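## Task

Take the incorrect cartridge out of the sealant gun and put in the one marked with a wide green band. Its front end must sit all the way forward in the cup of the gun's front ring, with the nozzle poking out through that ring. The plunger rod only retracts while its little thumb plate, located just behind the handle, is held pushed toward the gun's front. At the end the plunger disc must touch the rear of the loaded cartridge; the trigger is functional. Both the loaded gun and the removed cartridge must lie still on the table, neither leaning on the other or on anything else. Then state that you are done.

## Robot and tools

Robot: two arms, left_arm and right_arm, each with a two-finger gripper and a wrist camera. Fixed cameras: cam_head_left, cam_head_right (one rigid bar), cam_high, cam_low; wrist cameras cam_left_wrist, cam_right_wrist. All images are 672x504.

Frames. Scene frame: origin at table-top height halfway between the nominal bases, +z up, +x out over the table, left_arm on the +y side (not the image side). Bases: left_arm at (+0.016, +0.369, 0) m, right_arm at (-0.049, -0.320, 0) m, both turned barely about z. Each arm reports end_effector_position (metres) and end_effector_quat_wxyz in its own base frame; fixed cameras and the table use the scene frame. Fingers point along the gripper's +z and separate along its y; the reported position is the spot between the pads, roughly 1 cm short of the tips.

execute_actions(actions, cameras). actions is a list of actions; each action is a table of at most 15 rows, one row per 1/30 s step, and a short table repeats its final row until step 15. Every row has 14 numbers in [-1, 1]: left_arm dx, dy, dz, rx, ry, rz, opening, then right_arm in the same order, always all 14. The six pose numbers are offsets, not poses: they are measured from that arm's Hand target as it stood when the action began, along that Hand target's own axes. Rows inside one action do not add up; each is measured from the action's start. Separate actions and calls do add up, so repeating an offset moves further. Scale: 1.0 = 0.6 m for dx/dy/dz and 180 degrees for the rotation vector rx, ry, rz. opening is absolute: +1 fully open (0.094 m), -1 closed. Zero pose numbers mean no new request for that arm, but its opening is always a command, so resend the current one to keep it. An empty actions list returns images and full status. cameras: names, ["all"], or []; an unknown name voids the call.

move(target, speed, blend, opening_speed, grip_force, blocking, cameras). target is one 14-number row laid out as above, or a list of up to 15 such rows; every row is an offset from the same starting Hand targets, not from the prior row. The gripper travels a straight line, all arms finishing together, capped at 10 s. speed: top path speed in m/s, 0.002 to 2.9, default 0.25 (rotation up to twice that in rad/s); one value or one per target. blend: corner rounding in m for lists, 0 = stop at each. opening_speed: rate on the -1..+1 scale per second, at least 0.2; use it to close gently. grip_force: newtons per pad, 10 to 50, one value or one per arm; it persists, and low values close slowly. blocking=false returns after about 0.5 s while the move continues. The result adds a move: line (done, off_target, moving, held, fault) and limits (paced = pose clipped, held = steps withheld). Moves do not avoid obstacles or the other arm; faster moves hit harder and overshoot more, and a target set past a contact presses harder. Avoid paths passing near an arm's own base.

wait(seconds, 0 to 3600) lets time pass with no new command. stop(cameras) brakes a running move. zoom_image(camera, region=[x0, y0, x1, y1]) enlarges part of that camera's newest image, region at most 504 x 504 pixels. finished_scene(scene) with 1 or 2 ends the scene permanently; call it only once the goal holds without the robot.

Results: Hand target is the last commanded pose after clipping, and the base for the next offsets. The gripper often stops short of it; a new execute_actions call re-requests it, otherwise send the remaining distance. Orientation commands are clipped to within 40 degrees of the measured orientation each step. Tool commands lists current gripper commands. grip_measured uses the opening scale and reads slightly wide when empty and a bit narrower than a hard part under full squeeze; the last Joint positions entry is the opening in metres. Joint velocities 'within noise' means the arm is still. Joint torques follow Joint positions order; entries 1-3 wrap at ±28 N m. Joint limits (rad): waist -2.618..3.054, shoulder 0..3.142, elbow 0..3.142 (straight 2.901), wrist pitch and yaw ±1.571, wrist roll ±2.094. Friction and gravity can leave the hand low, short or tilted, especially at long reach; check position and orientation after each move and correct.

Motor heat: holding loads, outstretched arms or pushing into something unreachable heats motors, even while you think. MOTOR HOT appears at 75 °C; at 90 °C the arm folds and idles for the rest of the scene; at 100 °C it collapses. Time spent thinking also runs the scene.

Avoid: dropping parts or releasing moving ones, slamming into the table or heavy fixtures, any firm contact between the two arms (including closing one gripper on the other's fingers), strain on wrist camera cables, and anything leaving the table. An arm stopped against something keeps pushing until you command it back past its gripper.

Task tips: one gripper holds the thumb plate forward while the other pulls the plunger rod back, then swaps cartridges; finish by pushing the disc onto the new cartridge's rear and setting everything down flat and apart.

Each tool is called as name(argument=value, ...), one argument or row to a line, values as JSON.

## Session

execute_actions(
  actions=[],
)

Scene clock: 0.00 s.
left_arm: end_effector_position=(+0.3895, -0.0156, +0.0898) grip_measured=+1.000 end_effector_quat_wxyz=(+0.587, +0.010, +0.809, +0.040) | right_arm: end_effector_position=(+0.4052, +0.0115, +0.1059) grip_measured=+1.000 end_effector_quat_wxyz=(+0.596, -0.034, +0.802, +0.029)
Joint positions: left_arm=[-0.11 1.56 0.328 0.915 -0.158 0.028 0.094] | right_arm=[-0.016 1.551 0.395 0.862 -0.103 -0.025 0.094]
Joint velocities: within noise
Joint torques (N m): no reading
Heat: left arm: 34 °C; right arm: 39 °C.
Hand target: left_arm +0.3923, -0.0134, +0.0952; +0.592, +0.004, +0.805, +0.041 | right_arm +0.4108, +0.0143, +0.1215; +0.614, -0.037, +0.788, +0.033
Tool commands: left_gripper/opening=+1.0 right_gripper/opening=+1.0
camera_calibration:
cam_left_wrist: T_world_to_cam=[[0.01427, -0.99477, -0.10114, -0.01174], [-0.69037, 0.06337, -0.72067, 0.37386], [0.72331, 0.08011, -0.68586, -0.12781]] pos_world=[0.35071, -0.02513, 0.18059]
cam_right_wrist: T_world_to_cam=[[0.09181, -0.9955, -0.02352, -0.02324], [-0.66661, -0.0439, -0.74411, 0.38613], [0.73973, 0.08399, -0.66765, -0.14571]] pos_world=[0.36732, 0.00605, 0.18949]

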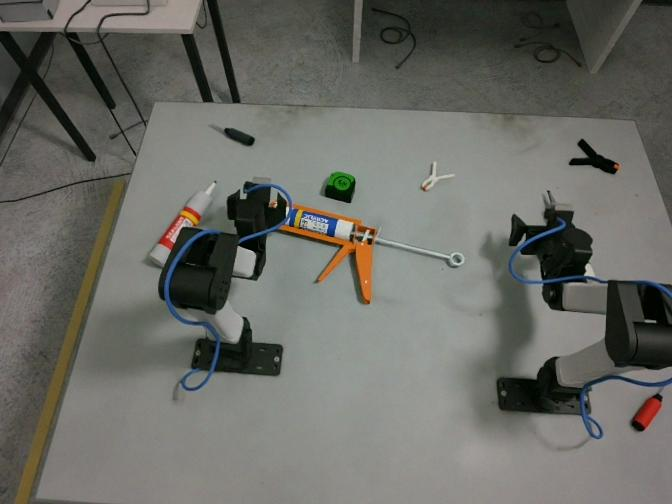

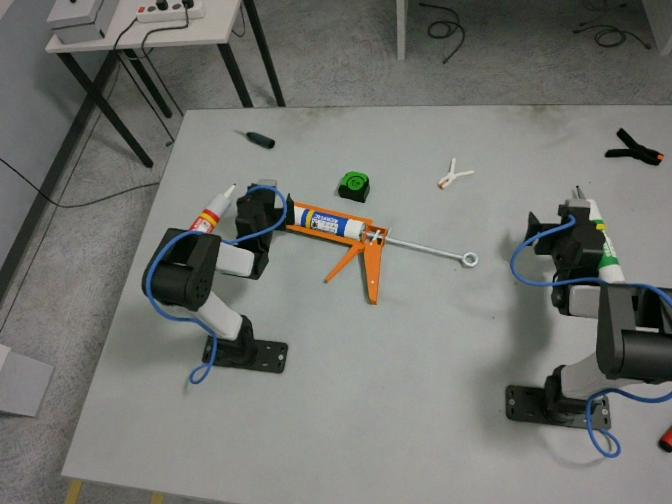

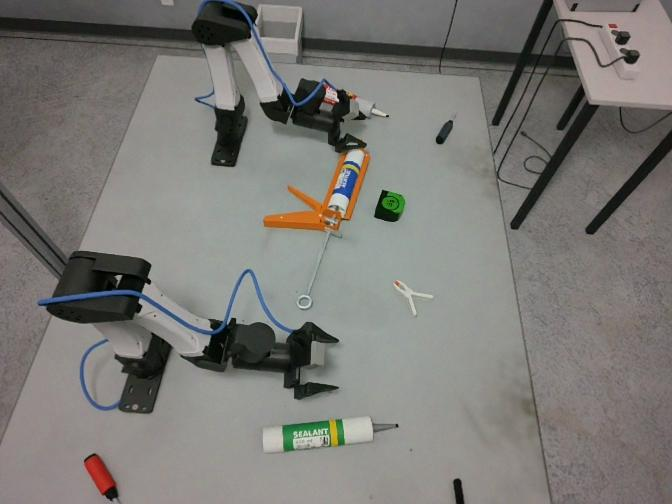

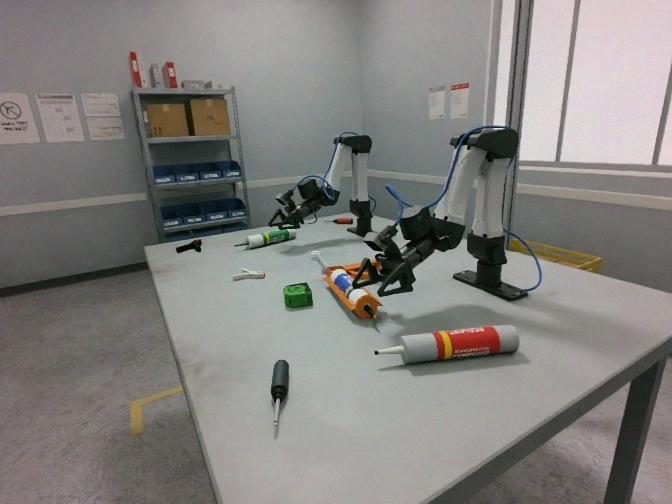

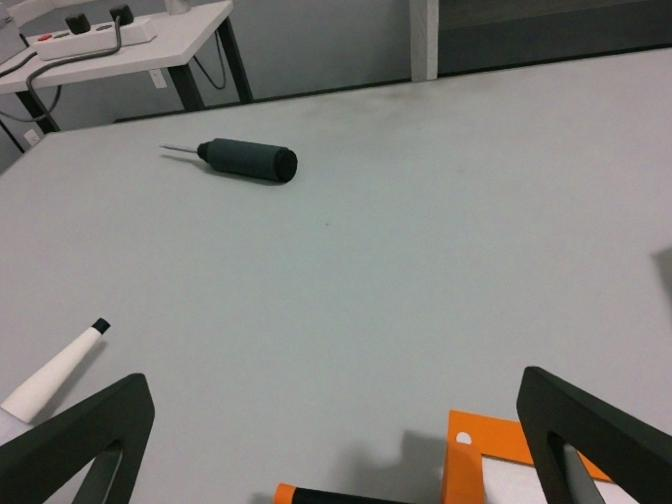

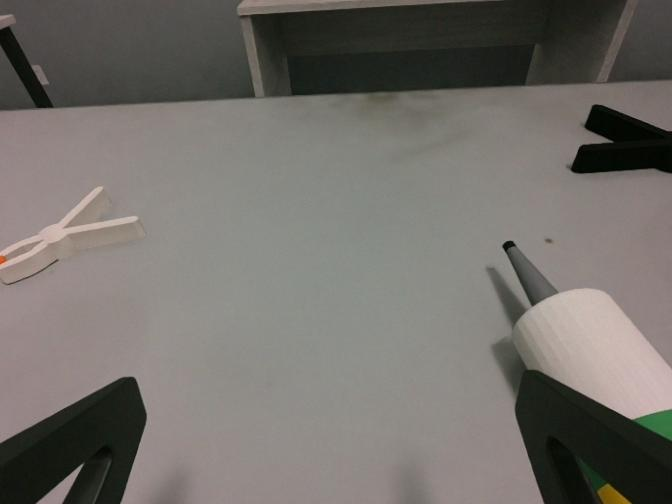

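move(
  target=[
    [-0.159,0.012,-0.049,0,0,0,1,-0.129,0.001,-0.033,0,0,0,1],
    [-0.1325,-0.192,-0.211,0.3683,0.2645,0.4717,0.5,-0.102,-0.1285,-0.1445,-0.0193,0.4214,-0.0284,0.5],
  ],
  speed=0.25,
  blend=[0.03,0],
  cameras=["all"],
)

Scene clock: 134.07 s.
left_arm: end_effector_position=(+0.2985, -0.1424, +0.1970) grip_measured=+0.503 end_effector_quat_wxyz=(+0.039, +0.761, +0.647, +0.011) | right_arm: end_effector_position=(+0.3510, -0.0666, +0.1934) grip_measured=+0.502 end_effector_quat_wxyz=(+0.045, -0.094, +0.995, -0.009)
Joint positions: left_arm=[-0.439 1.757 1.803 -1.536 0.012 1.293 0.071] | right_arm=[-0.192 1.852 1.906 -1.534 -0.009 -0.379 0.071]
Joint torques (N m): left_arm=[0.2 -6.79 8.36 0.22 -0.01 0.28] | right_arm=[-1.09 -8.39 7.83 0.29 0.14 -0.15]
Heat: left arm: 38 °C; right arm: 43 °C.
Hand target: left_arm +0.3001, -0.1404, +0.2001; +0.000, +0.770, +0.638, +0.001 | right_arm +0.3495, -0.0697, +0.2015; +0.000, -0.099, +0.995, +0.000
Off the commanded pose: left_arm 0.004 m, 5 deg | right_arm 0.009 m, 5 deg.
joint sent to its limit (left arm) — joint 4 (wrist pitch), lower limit. The joint targets are off in position and orientation.
joint sent to its limit (right arm) — joint 4 (wrist pitch), lower limit. The joint targets are off in position and orientation.
move: off_target (left_arm, right_arm); target 2's new opening was sent with right_arm's hand 0.009 m and 5 deg from that target
cam_left_wrist: T_world_to_cam=[[-0.97972, 0.18888, -0.06682, 0.33278], [0.14692, 0.90407, 0.40135, 0.0449], [0.13622, 0.38339, -0.91348, 0.28495]] pos_world=[0.28062, -0.2127, 0.26452]
cam_right_wrist: T_world_to_cam=[[0.17006, -0.98529, 0.01695, -0.12857], [-0.92641, -0.15399, 0.34358, 0.28514], [-0.33591, -0.07413, -0.93897, 0.37878]] pos_world=[0.41326, -0.05469, 0.25988]

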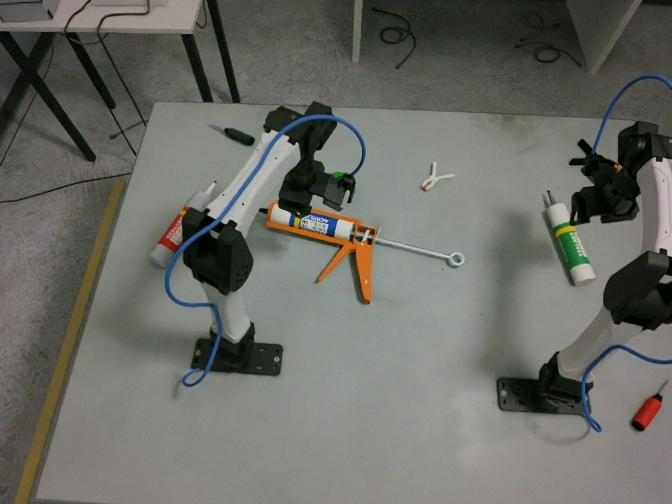

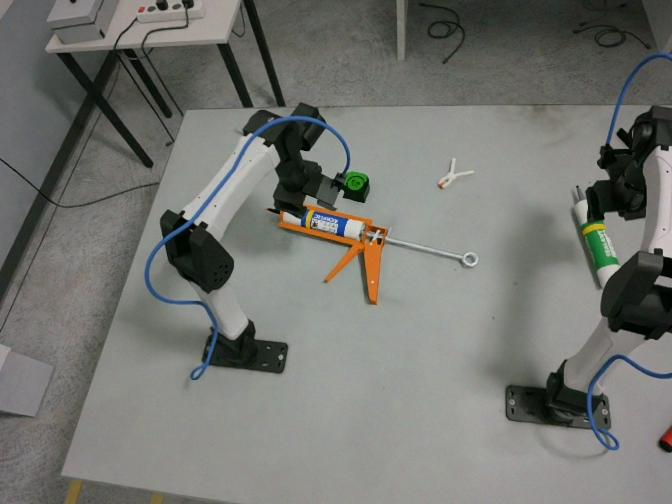

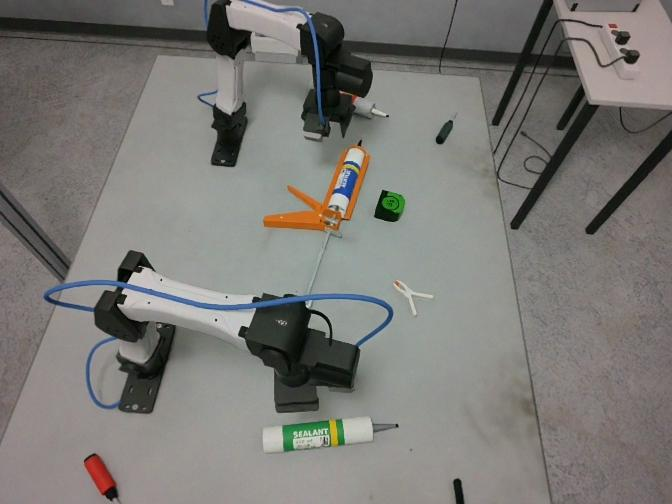

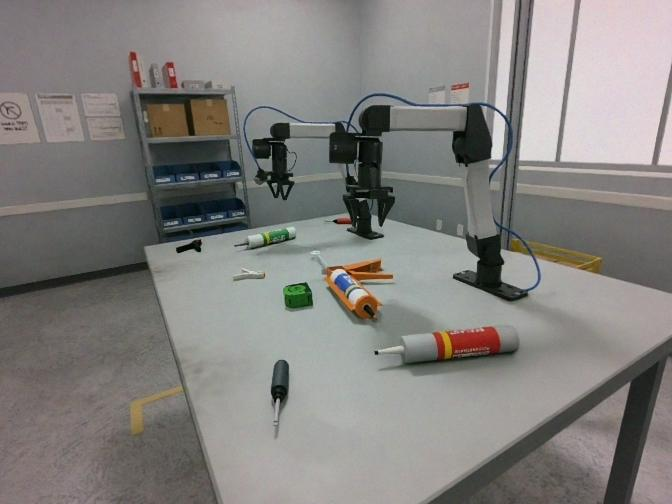

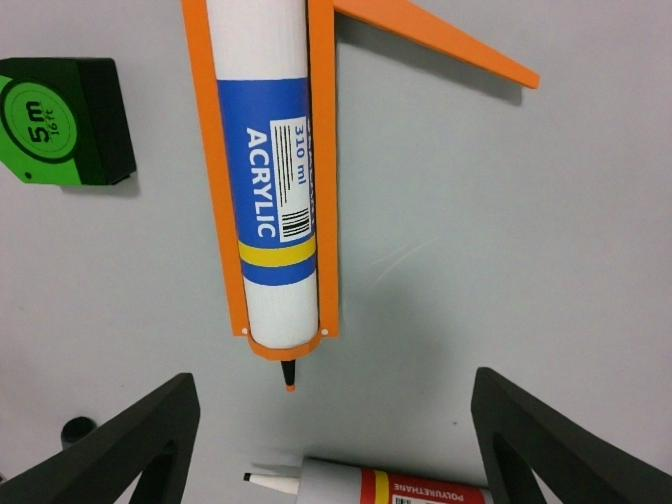

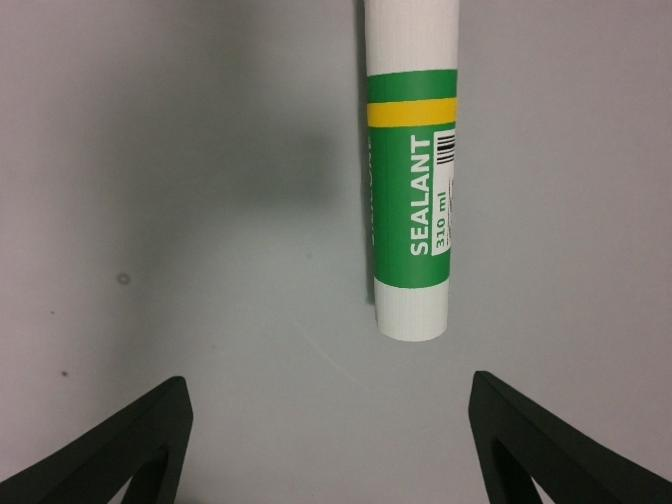

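move(
  target=[-0.009,0.085,0.2,0,0,-0.003,0.4,-0.035,-0.069,0.2,0,0,-0.0144,0.5],
  speed=0.2,
  cameras=["cam_left_wrist","cam_right_wrist"],
)

Scene clock: 165.77 s.
left_arm: end_effector_position=(+0.3398, -0.1573, +0.0861) grip_measured=+0.403 end_effector_quat_wxyz=(-0.004, +0.762, +0.648, -0.007) | right_arm: end_effector_position=(+0.3677, -0.1016, +0.0797) grip_measured=+0.502 end_effector_quat_wxyz=(-0.020, -0.114, +0.993, +0.011)
Joint positions: left_arm=[-0.429 1.985 1.661 -1.26 0.009 1.303 0.066] | right_arm=[-0.272 2.048 1.727 -1.294 -0.004 -0.5 0.071]
Joint torques (N m): left_arm=[1.14 -9.03 6.13 0.55 -0.05 0.32] | right_arm=[-1.01 -9.95 6.12 0.54 0.08 -0.15]
Heat: left arm: 40 °C; right arm: 44 °C.
Hand target: left_arm +0.3493, -0.1551, +0.0801; +0.000, +0.767, +0.642, +0.001 | right_arm +0.3783, -0.1062, +0.0816; +0.000, -0.122, +0.993, +0.000
Off the commanded pose: left_arm 0.011 m, 1 deg | right_arm 0.012 m, 3 deg.
move: off_target (left_arm, right_arm)
cam_left_wrist: T_world_to_cam=[[-0.98156, 0.18978, 0.02301, 0.36168], [0.18138, 0.88654, 0.42562, 0.08028], [0.06038, 0.42195, -0.90461, 0.21489]] pos_world=[0.32748, -0.23048, 0.1519]
cam_right_wrist: T_world_to_cam=[[0.2098, -0.97722, -0.03191, -0.17397], [-0.86538, -0.20078, 0.45913, 0.29796], [-0.45508, -0.06872, -0.8878, 0.31544]] pos_world=[0.4379, -0.08851, 0.13769]

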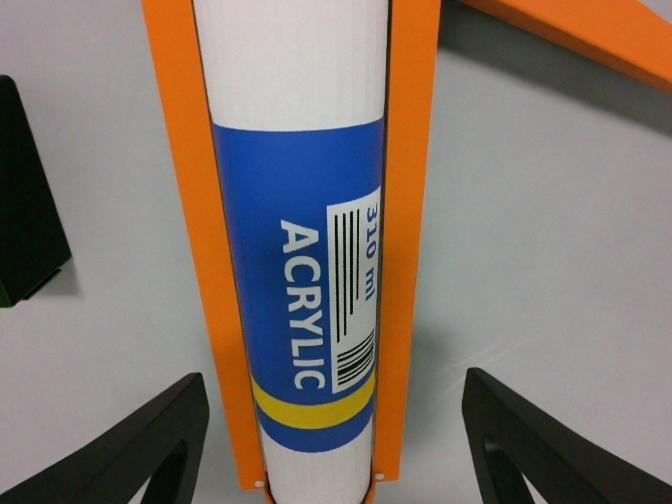

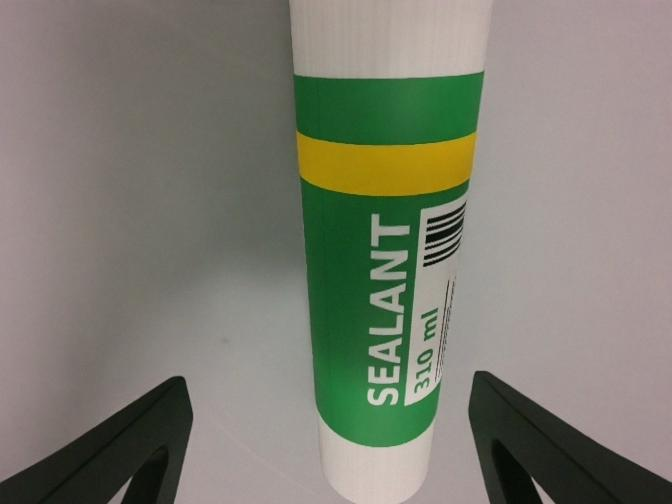

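move(
  target=[
    [0,0.006,0.05,0,0,0,0.4,-0.015,-0.0145,0.05,0,0,-0.006,0.5],
    [0,0.006,0.084,0,0,0,0.4,-0.015,-0.0145,0.088,0,0,-0.006,0.5],
  ],
  speed=0.08,
  cameras=["cam_left_wrist","cam_right_wrist","cam_low"],
)

Scene clock: 200.37 s.
left_arm: end_effector_position=(+0.3469, -0.1606, +0.0396) grip_measured=+0.403 end_effector_quat_wxyz=(+0.002, +0.762, +0.647, -0.004) | right_arm: end_effector_position=(+0.3799, -0.1069, +0.0288) grip_measured=+0.502 end_effector_quat_wxyz=(-0.017, -0.125, +0.992, +0.010)
Joint positions: left_arm=[-0.429 2.033 1.543 -1.081 0.009 1.304 0.066] | right_arm=[-0.276 2.128 1.644 -1.126 -0.004 -0.528 0.071]
Joint torques (N m): left_arm=[1.31 -9.05 5.07 0.54 -0.07 0.35] | right_arm=[-1.21 -10.25 5.6 0.51 0.11 -0.17]
Heat: left arm: 44 °C; right arm: 44 °C.
Hand target: left_arm +0.3529, -0.1557, +0.0297; +0.000, +0.767, +0.642, +0.001 | right_arm +0.3892, -0.1125, +0.0288; +0.000, -0.131, +0.991, +0.000
Off the commanded pose: left_arm 0.013 m, 1 deg | right_arm 0.011 m, 2 deg.
move: off_target (left_arm, right_arm)
cam_left_wrist: T_world_to_cam=[[-0.98147, 0.19137, 0.00961, 0.37115], [0.17743, 0.88871, 0.42274, 0.10357], [0.07236, 0.41661, -0.9062, 0.16878]] pos_world=[0.33368, -0.23338, 0.1056]
cam_right_wrist: T_world_to_cam=[[0.23241, -0.97216, -0.02995, -0.19144], [-0.86343, -0.22039, 0.45378, 0.32813], [-0.44775, -0.0796, -0.89061, 0.27162]] pos_world=[0.44943, -0.09217, 0.08728]
Images, in order (width x height): cam_low 672x504, cam_left_wrist 672x504, cam_right_wrist 672x504.

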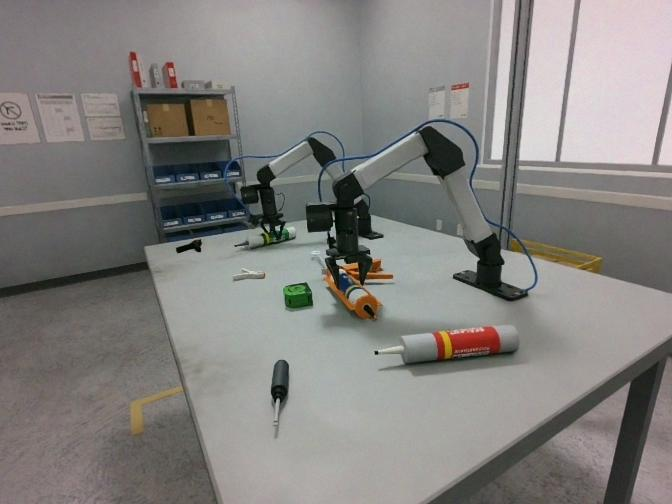

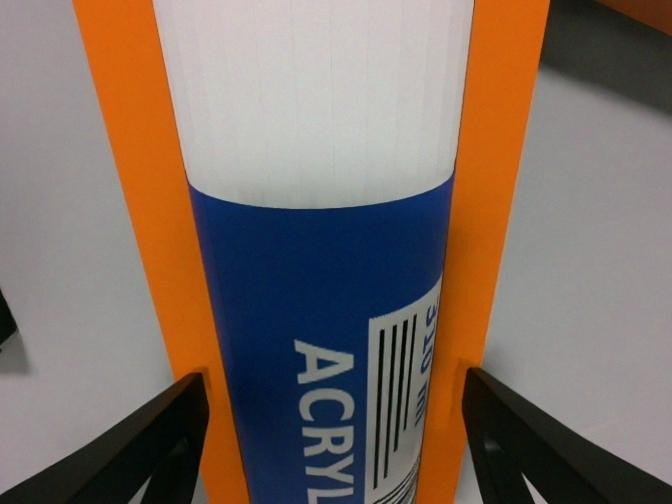

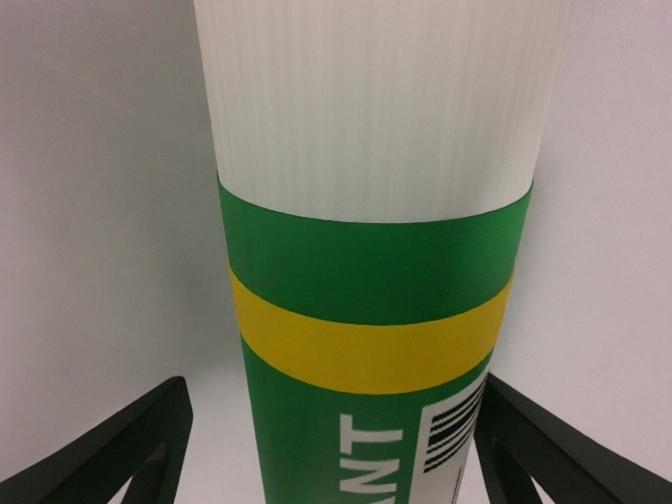

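move(
  target=[0,0,0.007,0,0,0,0.4,0,-0.016,-0.005,0,0,0,0.6],
  speed=0.06,
  cameras=["cam_left_wrist","cam_right_wrist"],
)

Scene clock: 218.17 s.
left_arm: end_effector_position=(+0.3479, -0.1598, +0.0374) grip_measured=+0.403 end_effector_quat_wxyz=(+0.004, +0.761, +0.648, -0.003) | right_arm: end_effector_position=(+0.3780, -0.1159, +0.0251) grip_measured=+0.598 end_effector_quat_wxyz=(-0.020, -0.124, +0.992, +0.012)
Joint positions: left_arm=[-0.426 2.033 1.534 -1.067 0.009 1.304 0.066] | right_arm=[-0.299 2.142 1.65 -1.126 -0.004 -0.548 0.075]
Joint torques (N m): left_arm=[1.16 -8.73 4.94 0.63 -0.01 0.32] | right_arm=[-1.06 -10.19 8.55 0.35 0.08 -0.14]
Heat: left arm: 43 °C; right arm: 43 °C.
Hand target: left_arm +0.3529, -0.1557, +0.0255; +0.000, +0.767, +0.642, +0.001 | right_arm +0.3917, -0.1218, +0.0318; +0.000, -0.131, +0.991, +0.000
Off the commanded pose: left_arm 0.013 m, 1 deg | right_arm 0.016 m, 3 deg.
move: off_target (left_arm, right_arm)
cam_left_wrist: T_world_to_cam=[[-0.98208, 0.18839, 0.00508, 0.37186], [0.17292, 0.89005, 0.4218, 0.10541], [0.07494, 0.41512, -0.90668, 0.16528]] pos_world=[0.33459, -0.23248, 0.1035]
cam_right_wrist: T_world_to_cam=[[0.22922, -0.97276, -0.03445, -0.19852], [-0.8609, -0.21912, 0.45918, 0.32534], [-0.45422, -0.07559, -0.88768, 0.2695]] pos_world=[0.448, -0.10145, 0.083]

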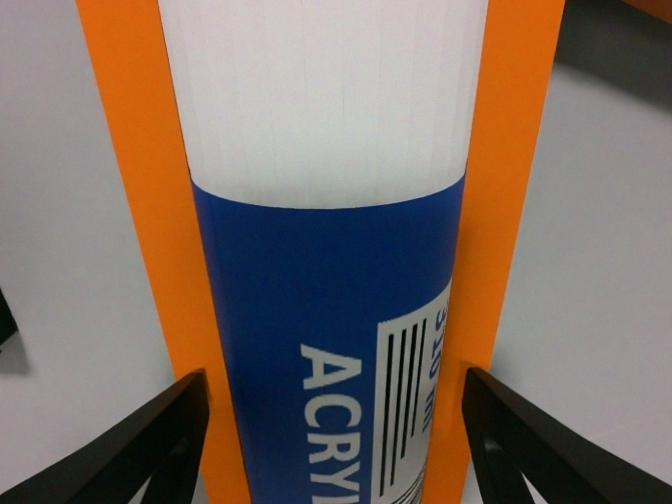

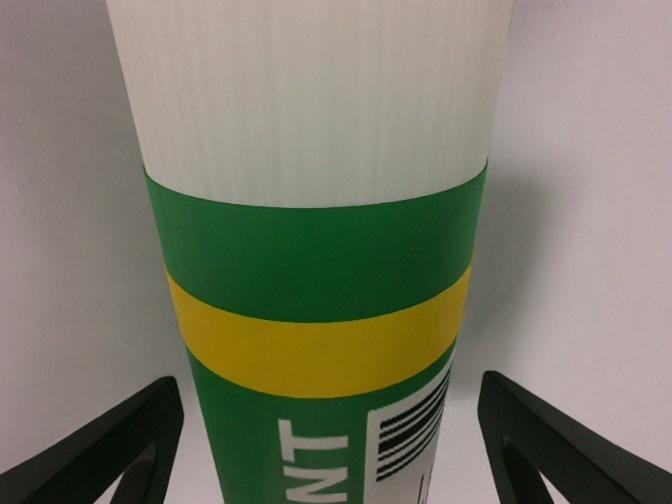

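move(
  target=[0,0,0,0,0,0,-0.1,0,0,0,0,0,0,-0.1],
  opening_speed=0.4,
  cameras=["cam_left_wrist","cam_right_wrist"],
)

Scene clock: 226.77 s.
left_arm: end_effector_position=(+0.3487, -0.1601, +0.0378) grip_measured=-0.008 end_effector_quat_wxyz=(+0.006, +0.762, +0.648, -0.002) | right_arm: end_effector_position=(+0.3780, -0.1159, +0.0251) grip_measured=+0.034 end_effector_quat_wxyz=(-0.020, -0.124, +0.992, +0.012)
Joint positions: left_arm=[-0.426 2.033 1.536 -1.065 0.009 1.306 0.047] | right_arm=[-0.299 2.142 1.65 -1.126 -0.004 -0.548 0.049]
Joint torques (N m): left_arm=[1.02 -8.54 4.94 0.58 -0.02 0.31] | right_arm=[-0.98 -10.02 8.46 0.36 0.1 -0.16]
Heat: left arm: 43 °C; right arm: 44 °C.
Hand target: left_arm +0.3529, -0.1557, +0.0255; +0.000, +0.767, +0.642, +0.001 | right_arm +0.3917, -0.1218, +0.0318; +0.000, -0.131, +0.991, +0.000
Off the commanded pose: left_arm 0.014 m, 1 deg | right_arm 0.016 m, 3 deg.
move: done
cam_left_wrist: T_world_to_cam=[[-0.98181, 0.18987, 0.00215, 0.37295], [0.1731, 0.89033, 0.42112, 0.10541], [0.07804, 0.41383, -0.907, 0.16438]] pos_world=[0.33509, -0.23269, 0.1039]
cam_right_wrist: T_world_to_cam=[[0.22922, -0.97276, -0.03445, -0.19852], [-0.8609, -0.21912, 0.45918, 0.32534], [-0.45422, -0.07559, -0.88768, 0.2695]] pos_world=[0.448, -0.10145, 0.083]

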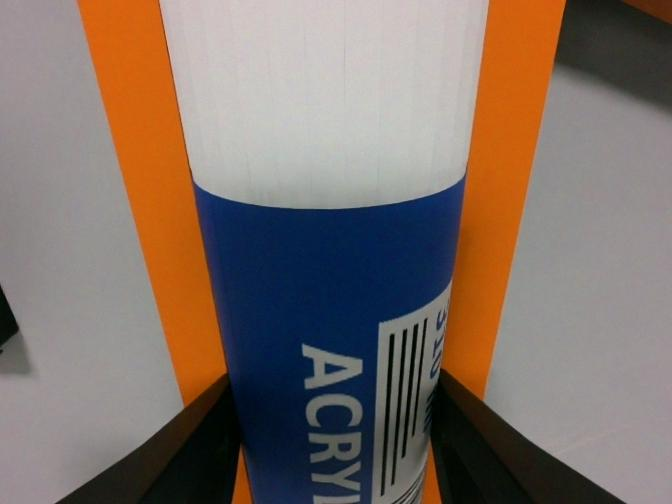

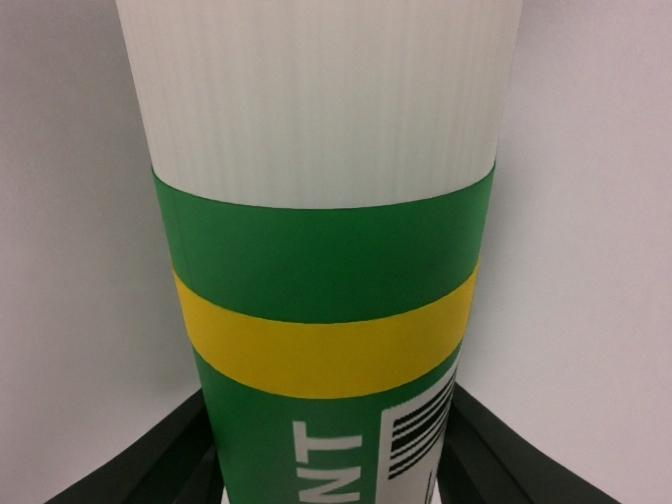

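move(
  target=[
    [0.066,-0.097,-0.008,0,0,0,-0.1,0,0,-0.18,0,0,0,-0.1],
    [0.066,-0.097,-0.008,0,0,0,-0.1,0.084,0.405,-0.18,0,0,-0.2,-0.1],
    [0.066,-0.097,-0.008,0,0,0,-0.1,0.259,0.906,-0.18,0,0,-0.3966,-0.1],
  ],
  speed=[0.07,0.2,0.2],
  blend=[0,0.05,0],
  cameras=["cam_left_wrist","cam_right_wrist","cam_head_left","cam_head_right","cam_low","cam_high"],
)

Scene clock: 252.83 s.
left_arm: end_effector_position=(+0.3199, -0.1220, +0.0369) grip_measured=-0.008 end_effector_quat_wxyz=(+0.035, +0.760, +0.649, +0.008) | right_arm: end_effector_position=(+0.0971, +0.3580, +0.1240) grip_measured=+0.034 end_effector_quat_wxyz=(+0.015, +0.690, -0.724, +0.008)
Joint positions: left_arm=[-0.354 1.83 1.249 -0.921 0.02 1.373 0.047] | right_arm=[1.305 1.991 1.82 -1.434 -0.001 -0.218 0.049]
Joint torques (N m): left_arm=[1.46 -9.78 3.04 0.1 -0.09 0.43] | right_arm=[-0.27 -9.94 9.83 -0.05 0.05 0.11]
Heat: left arm: 44 °C; right arm: 45 °C.
Hand target: left_arm +0.3026, -0.1064, +0.0303; +0.000, +0.767, +0.642, +0.001 | right_arm +0.1004, +0.3628, +0.1394; +0.000, +0.685, -0.729, +0.000
Off the commanded pose: left_arm 0.024 m, 4 deg | right_arm 0.016 m, 2 deg.
move: off_target (left_arm, right_arm)
cam_left_wrist: T_world_to_cam=[[-0.98118, 0.18487, -0.05577, 0.33875], [0.1474, 0.90364, 0.40212, 0.08739], [0.12474, 0.38633, -0.91389, 0.13204]] pos_world=[0.30302, -0.1926, 0.10442]
cam_right_wrist: T_world_to_cam=[[0.99782, -0.06412, -0.01529, -0.07204], [-0.05015, -0.88893, 0.45529, 0.3034], [-0.04278, -0.45354, -0.89021, 0.36117]] pos_world=[0.10255, 0.42888, 0.18228]

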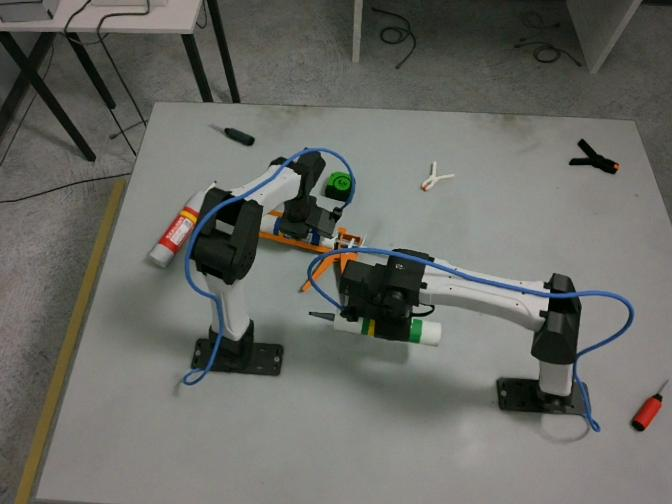

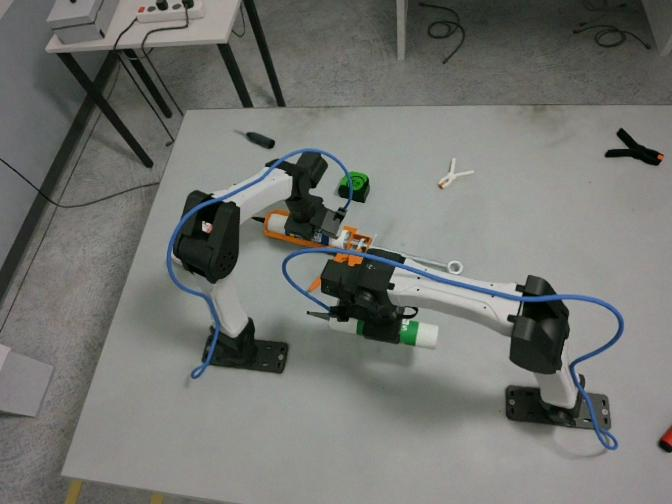

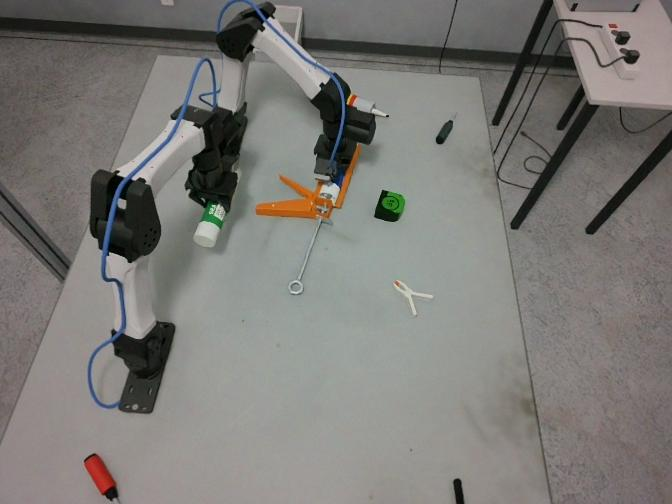

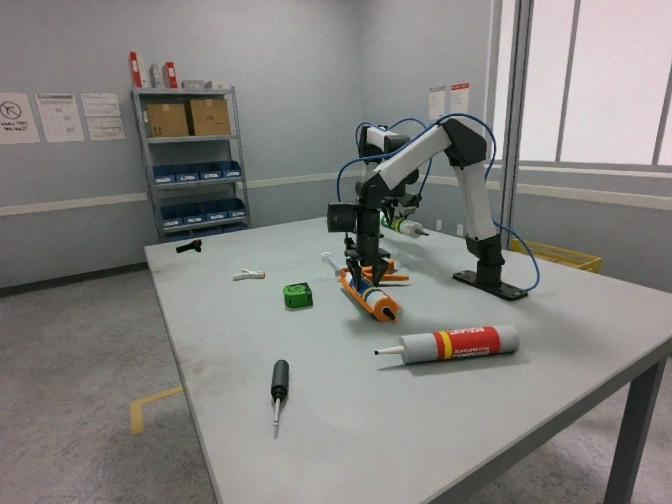

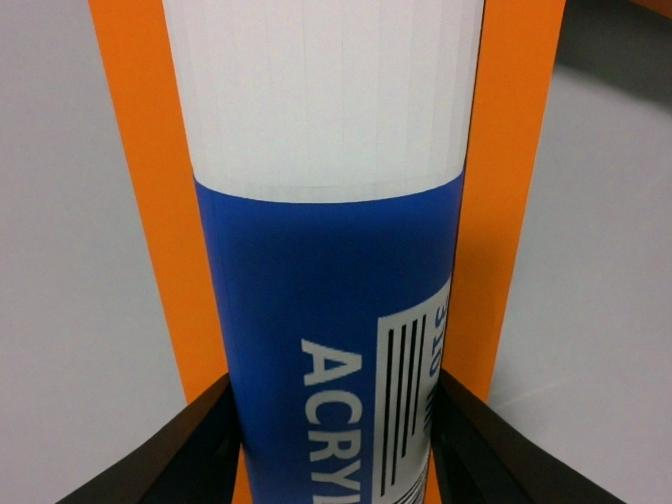

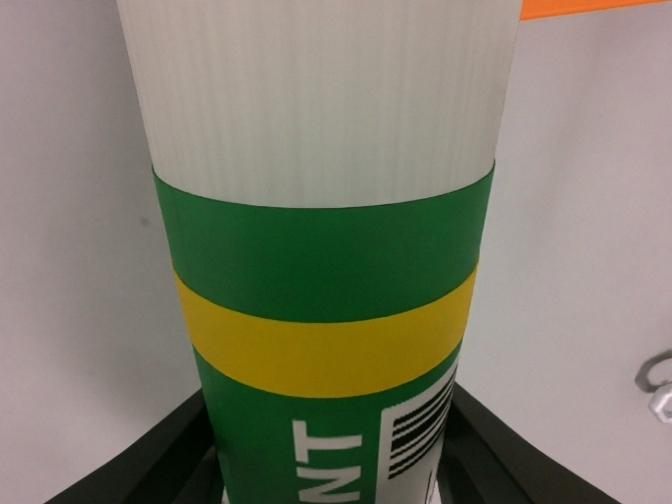

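move(
  target=[
    [-0.020,0.033,-0.011,0,0,0,-0.1,0.07,0.027,0.04,0,0,0,-0.1],
    [-0.020,0.033,-0.011,0,0,0,0.4,0.07,0.027,0.157,0,0,0,-0.1],
    [-0.020,0.033,-0.13,0,0,0,0.4,0.07,0.027,0.157,0,0,0,-0.1],
  ],
  speed=0.08,
  cameras=["cam_left_wrist","cam_head_left","cam_low"],
)

Scene clock: 286.20 s.
left_arm: end_effector_position=(+0.3162, -0.1220, +0.0914) grip_measured=+0.397 end_effector_quat_wxyz=(-0.013, +0.763, +0.646, -0.012) | right_arm: end_effector_position=(+0.0796, +0.3104, +0.0402) grip_measured=+0.034 end_effector_quat_wxyz=(+0.022, +0.689, -0.724, +0.013)
Joint positions: left_arm=[-0.363 1.865 1.519 -1.259 0.009 1.373 0.066] | right_arm=[1.319 1.853 1.294 -1.063 -0.001 -0.203 0.049]
Joint torques (N m): left_arm=[0.01 -11.66 8.57 -0.03 -0.02 0.16] | right_arm=[0.49 -8.8 6.06 0.48 0.08 0.09]
Heat: left arm: 46 °C; right arm: 46 °C.
Hand target: left_arm +0.3199, -0.1218, +0.1083; +0.000, +0.767, +0.642, +0.001 | right_arm +0.0816, +0.3219, +0.0452; +0.000, +0.685, -0.729, +0.000
Off the commanded pose: left_arm 0.017 m, 2 deg | right_arm 0.013 m, 3 deg.
move: off_target (left_arm, right_arm)
cam_left_wrist: T_world_to_cam=[[-0.98003, 0.19396, 0.04374, 0.32984], [0.19382, 0.88292, 0.42764, 0.04649], [0.04432, 0.42758, -0.90289, 0.21178]] pos_world=[0.30486, -0.19557, 0.1569]
Images, in order (width x height): cam_head_left 672x504, cam_low 672x504, cam_left_wrist 672x504.

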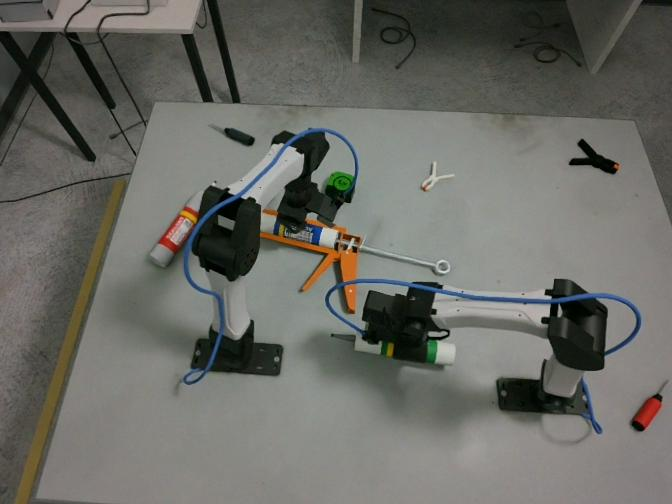

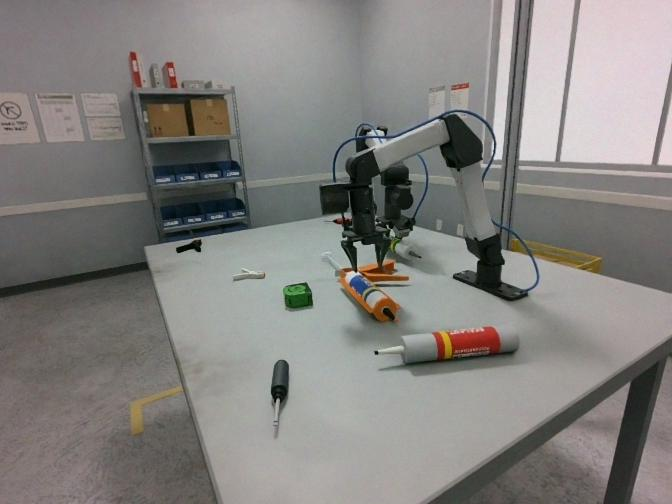

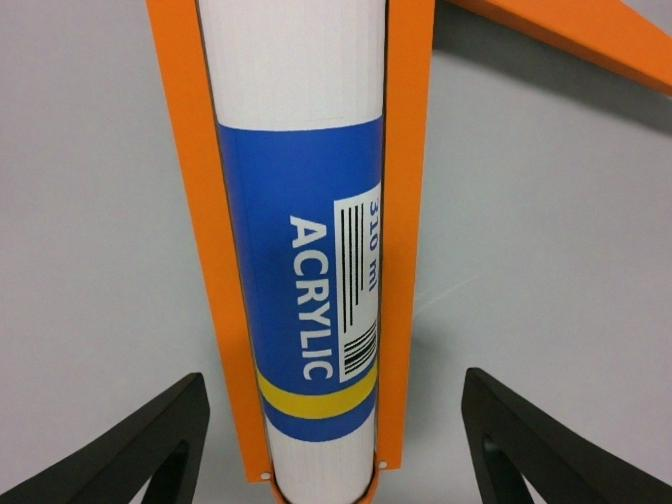

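move(
  target=[
    [0,0,-0.05,0,0,0,0.0,0,0,0.027,0,0,0,-0.1],
    [-0.2475,0.027,-0.05,0,0,-0.5045,-0.2,0,0,0.027,0,0,0,-0.1],
  ],
  speed=[0.08,0.2],
  cameras=["cam_left_wrist","cam_head_left","cam_low","cam_high","cam_right_wrist"],
)

Scene clock: 311.97 s.
left_arm: end_effector_position=(+0.3068, -0.2726, +0.1401) grip_measured=-0.197 end_effector_quat_wxyz=(+0.004, +0.095, +0.995, -0.013) | right_arm: end_effector_position=(+0.0797, +0.3107, +0.0251) grip_measured=+0.034 end_effector_quat_wxyz=(+0.020, +0.689, -0.724, +0.012)
Joint positions: left_arm=[-0.719 2.12 2.077 -1.507 0.017 -0.529 0.038] | right_arm=[1.319 1.87 1.253 -1 -0.001 -0.203 0.049]
Joint torques (N m): left_arm=[0.08 -9.4 8.62 0.15 -0.14 -0.18] | right_arm=[0.54 -8.65 5.78 0.48 0.06 0.08]
Heat: left arm: 51 °C; right arm: 45 °C.
Hand target: left_arm +0.3095, -0.2708, +0.1382; +0.000, +0.082, +0.997, +0.000 | right_arm +0.0816, +0.3219, +0.0290; +0.000, +0.685, -0.729, +0.000
Off the commanded pose: left_arm 0.004 m, 2 deg | right_arm 0.012 m, 3 deg.
move: off_target (right_arm)
cam_left_wrist: T_world_to_cam=[[-0.21852, -0.97528, 0.03291, -0.20316], [-0.88176, 0.21179, 0.42149, 0.30833], [-0.41803, 0.06309, -0.90624, 0.36357]] pos_world=[0.37946, -0.28637, 0.20621]
cam_right_wrist: T_world_to_cam=[[0.99769, -0.06581, -0.01699, -0.05868], [-0.05033, -0.88328, 0.46613, 0.30356], [-0.04569, -0.4642, -0.88455, 0.25437]] pos_world=[0.08544, 0.38234, 0.08251]
Images, in order (width x height): cam_head_left 672x504, cam_high 672x504, cam_low 672x504, cam_left_wrist 672x504, cam_right_wrist 672x504.

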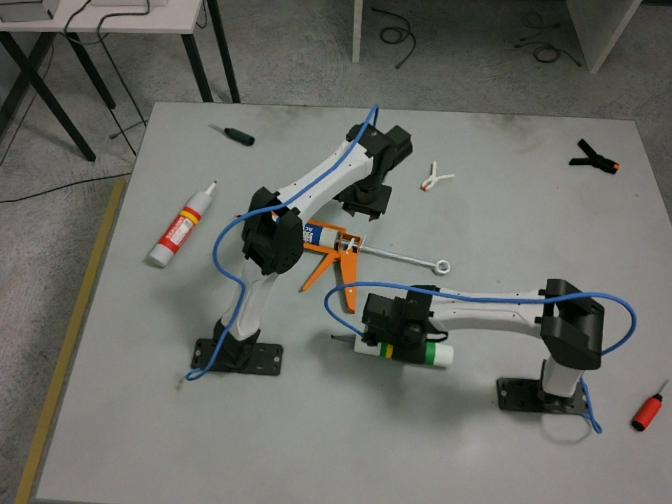

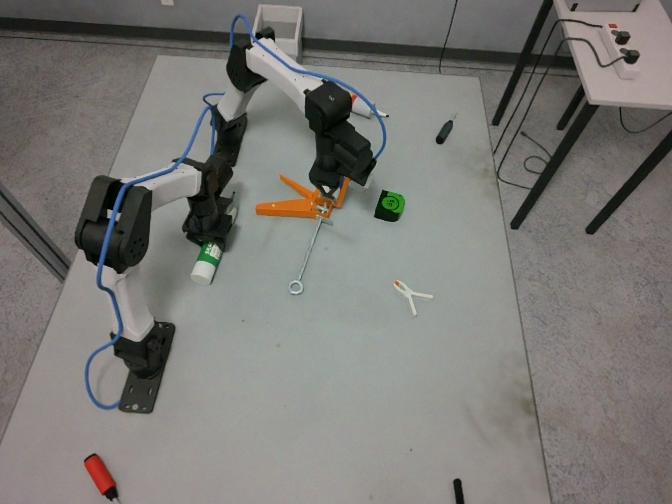

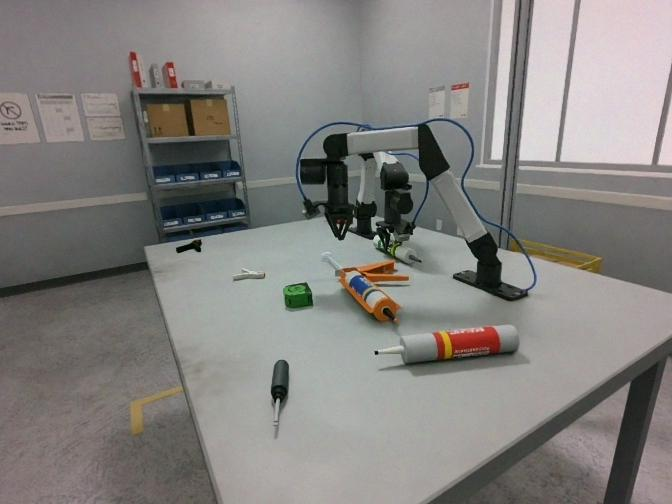

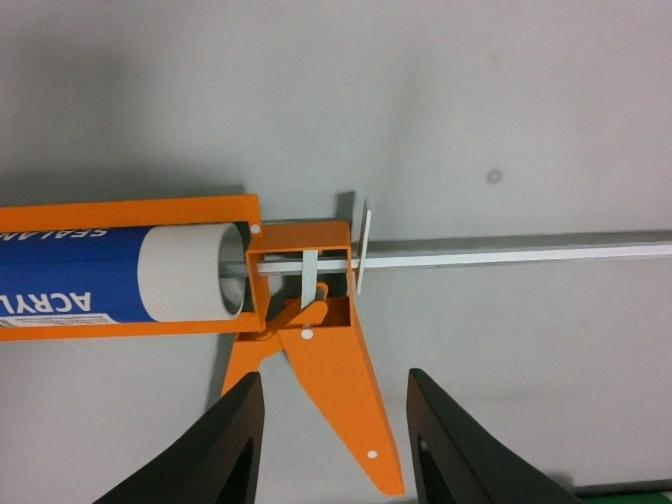

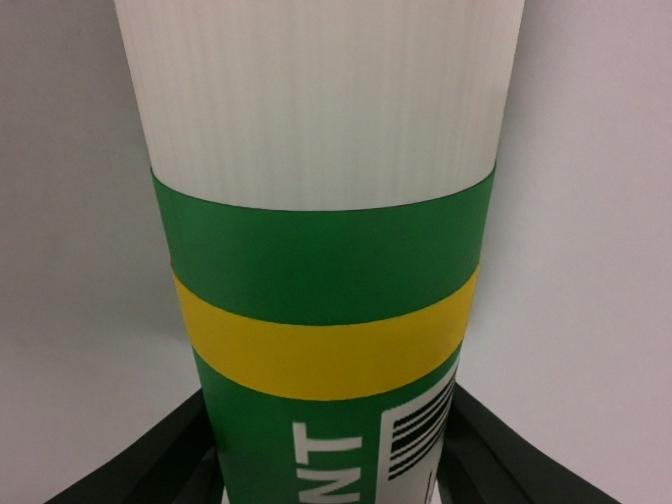

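zoom_image(
  camera="cam_left_wrist",
  region=[200, 160, 420, 360],
)

zoom_image(
  camera="cam_head_left",
  region=[300, 210, 470, 330],
)

Scaled by 2.291 from the camera's image (finer frame: 960x720).

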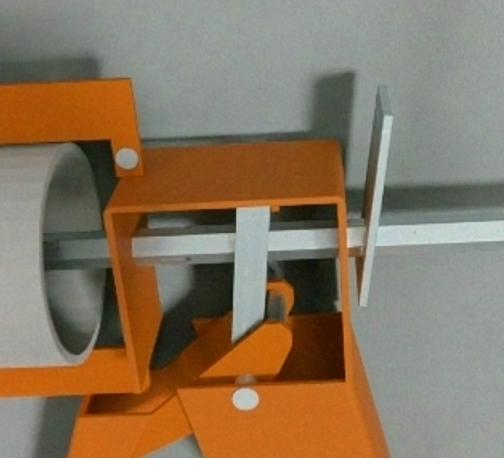

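Scaled by 2.965 from the camera's image (finer frame: 960x720).

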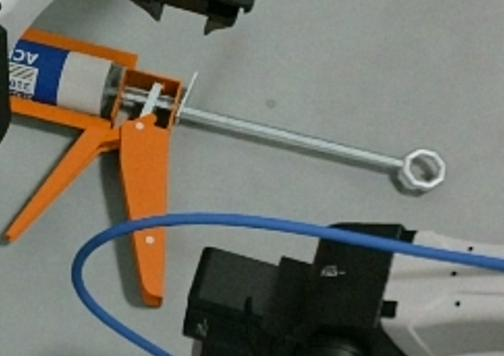

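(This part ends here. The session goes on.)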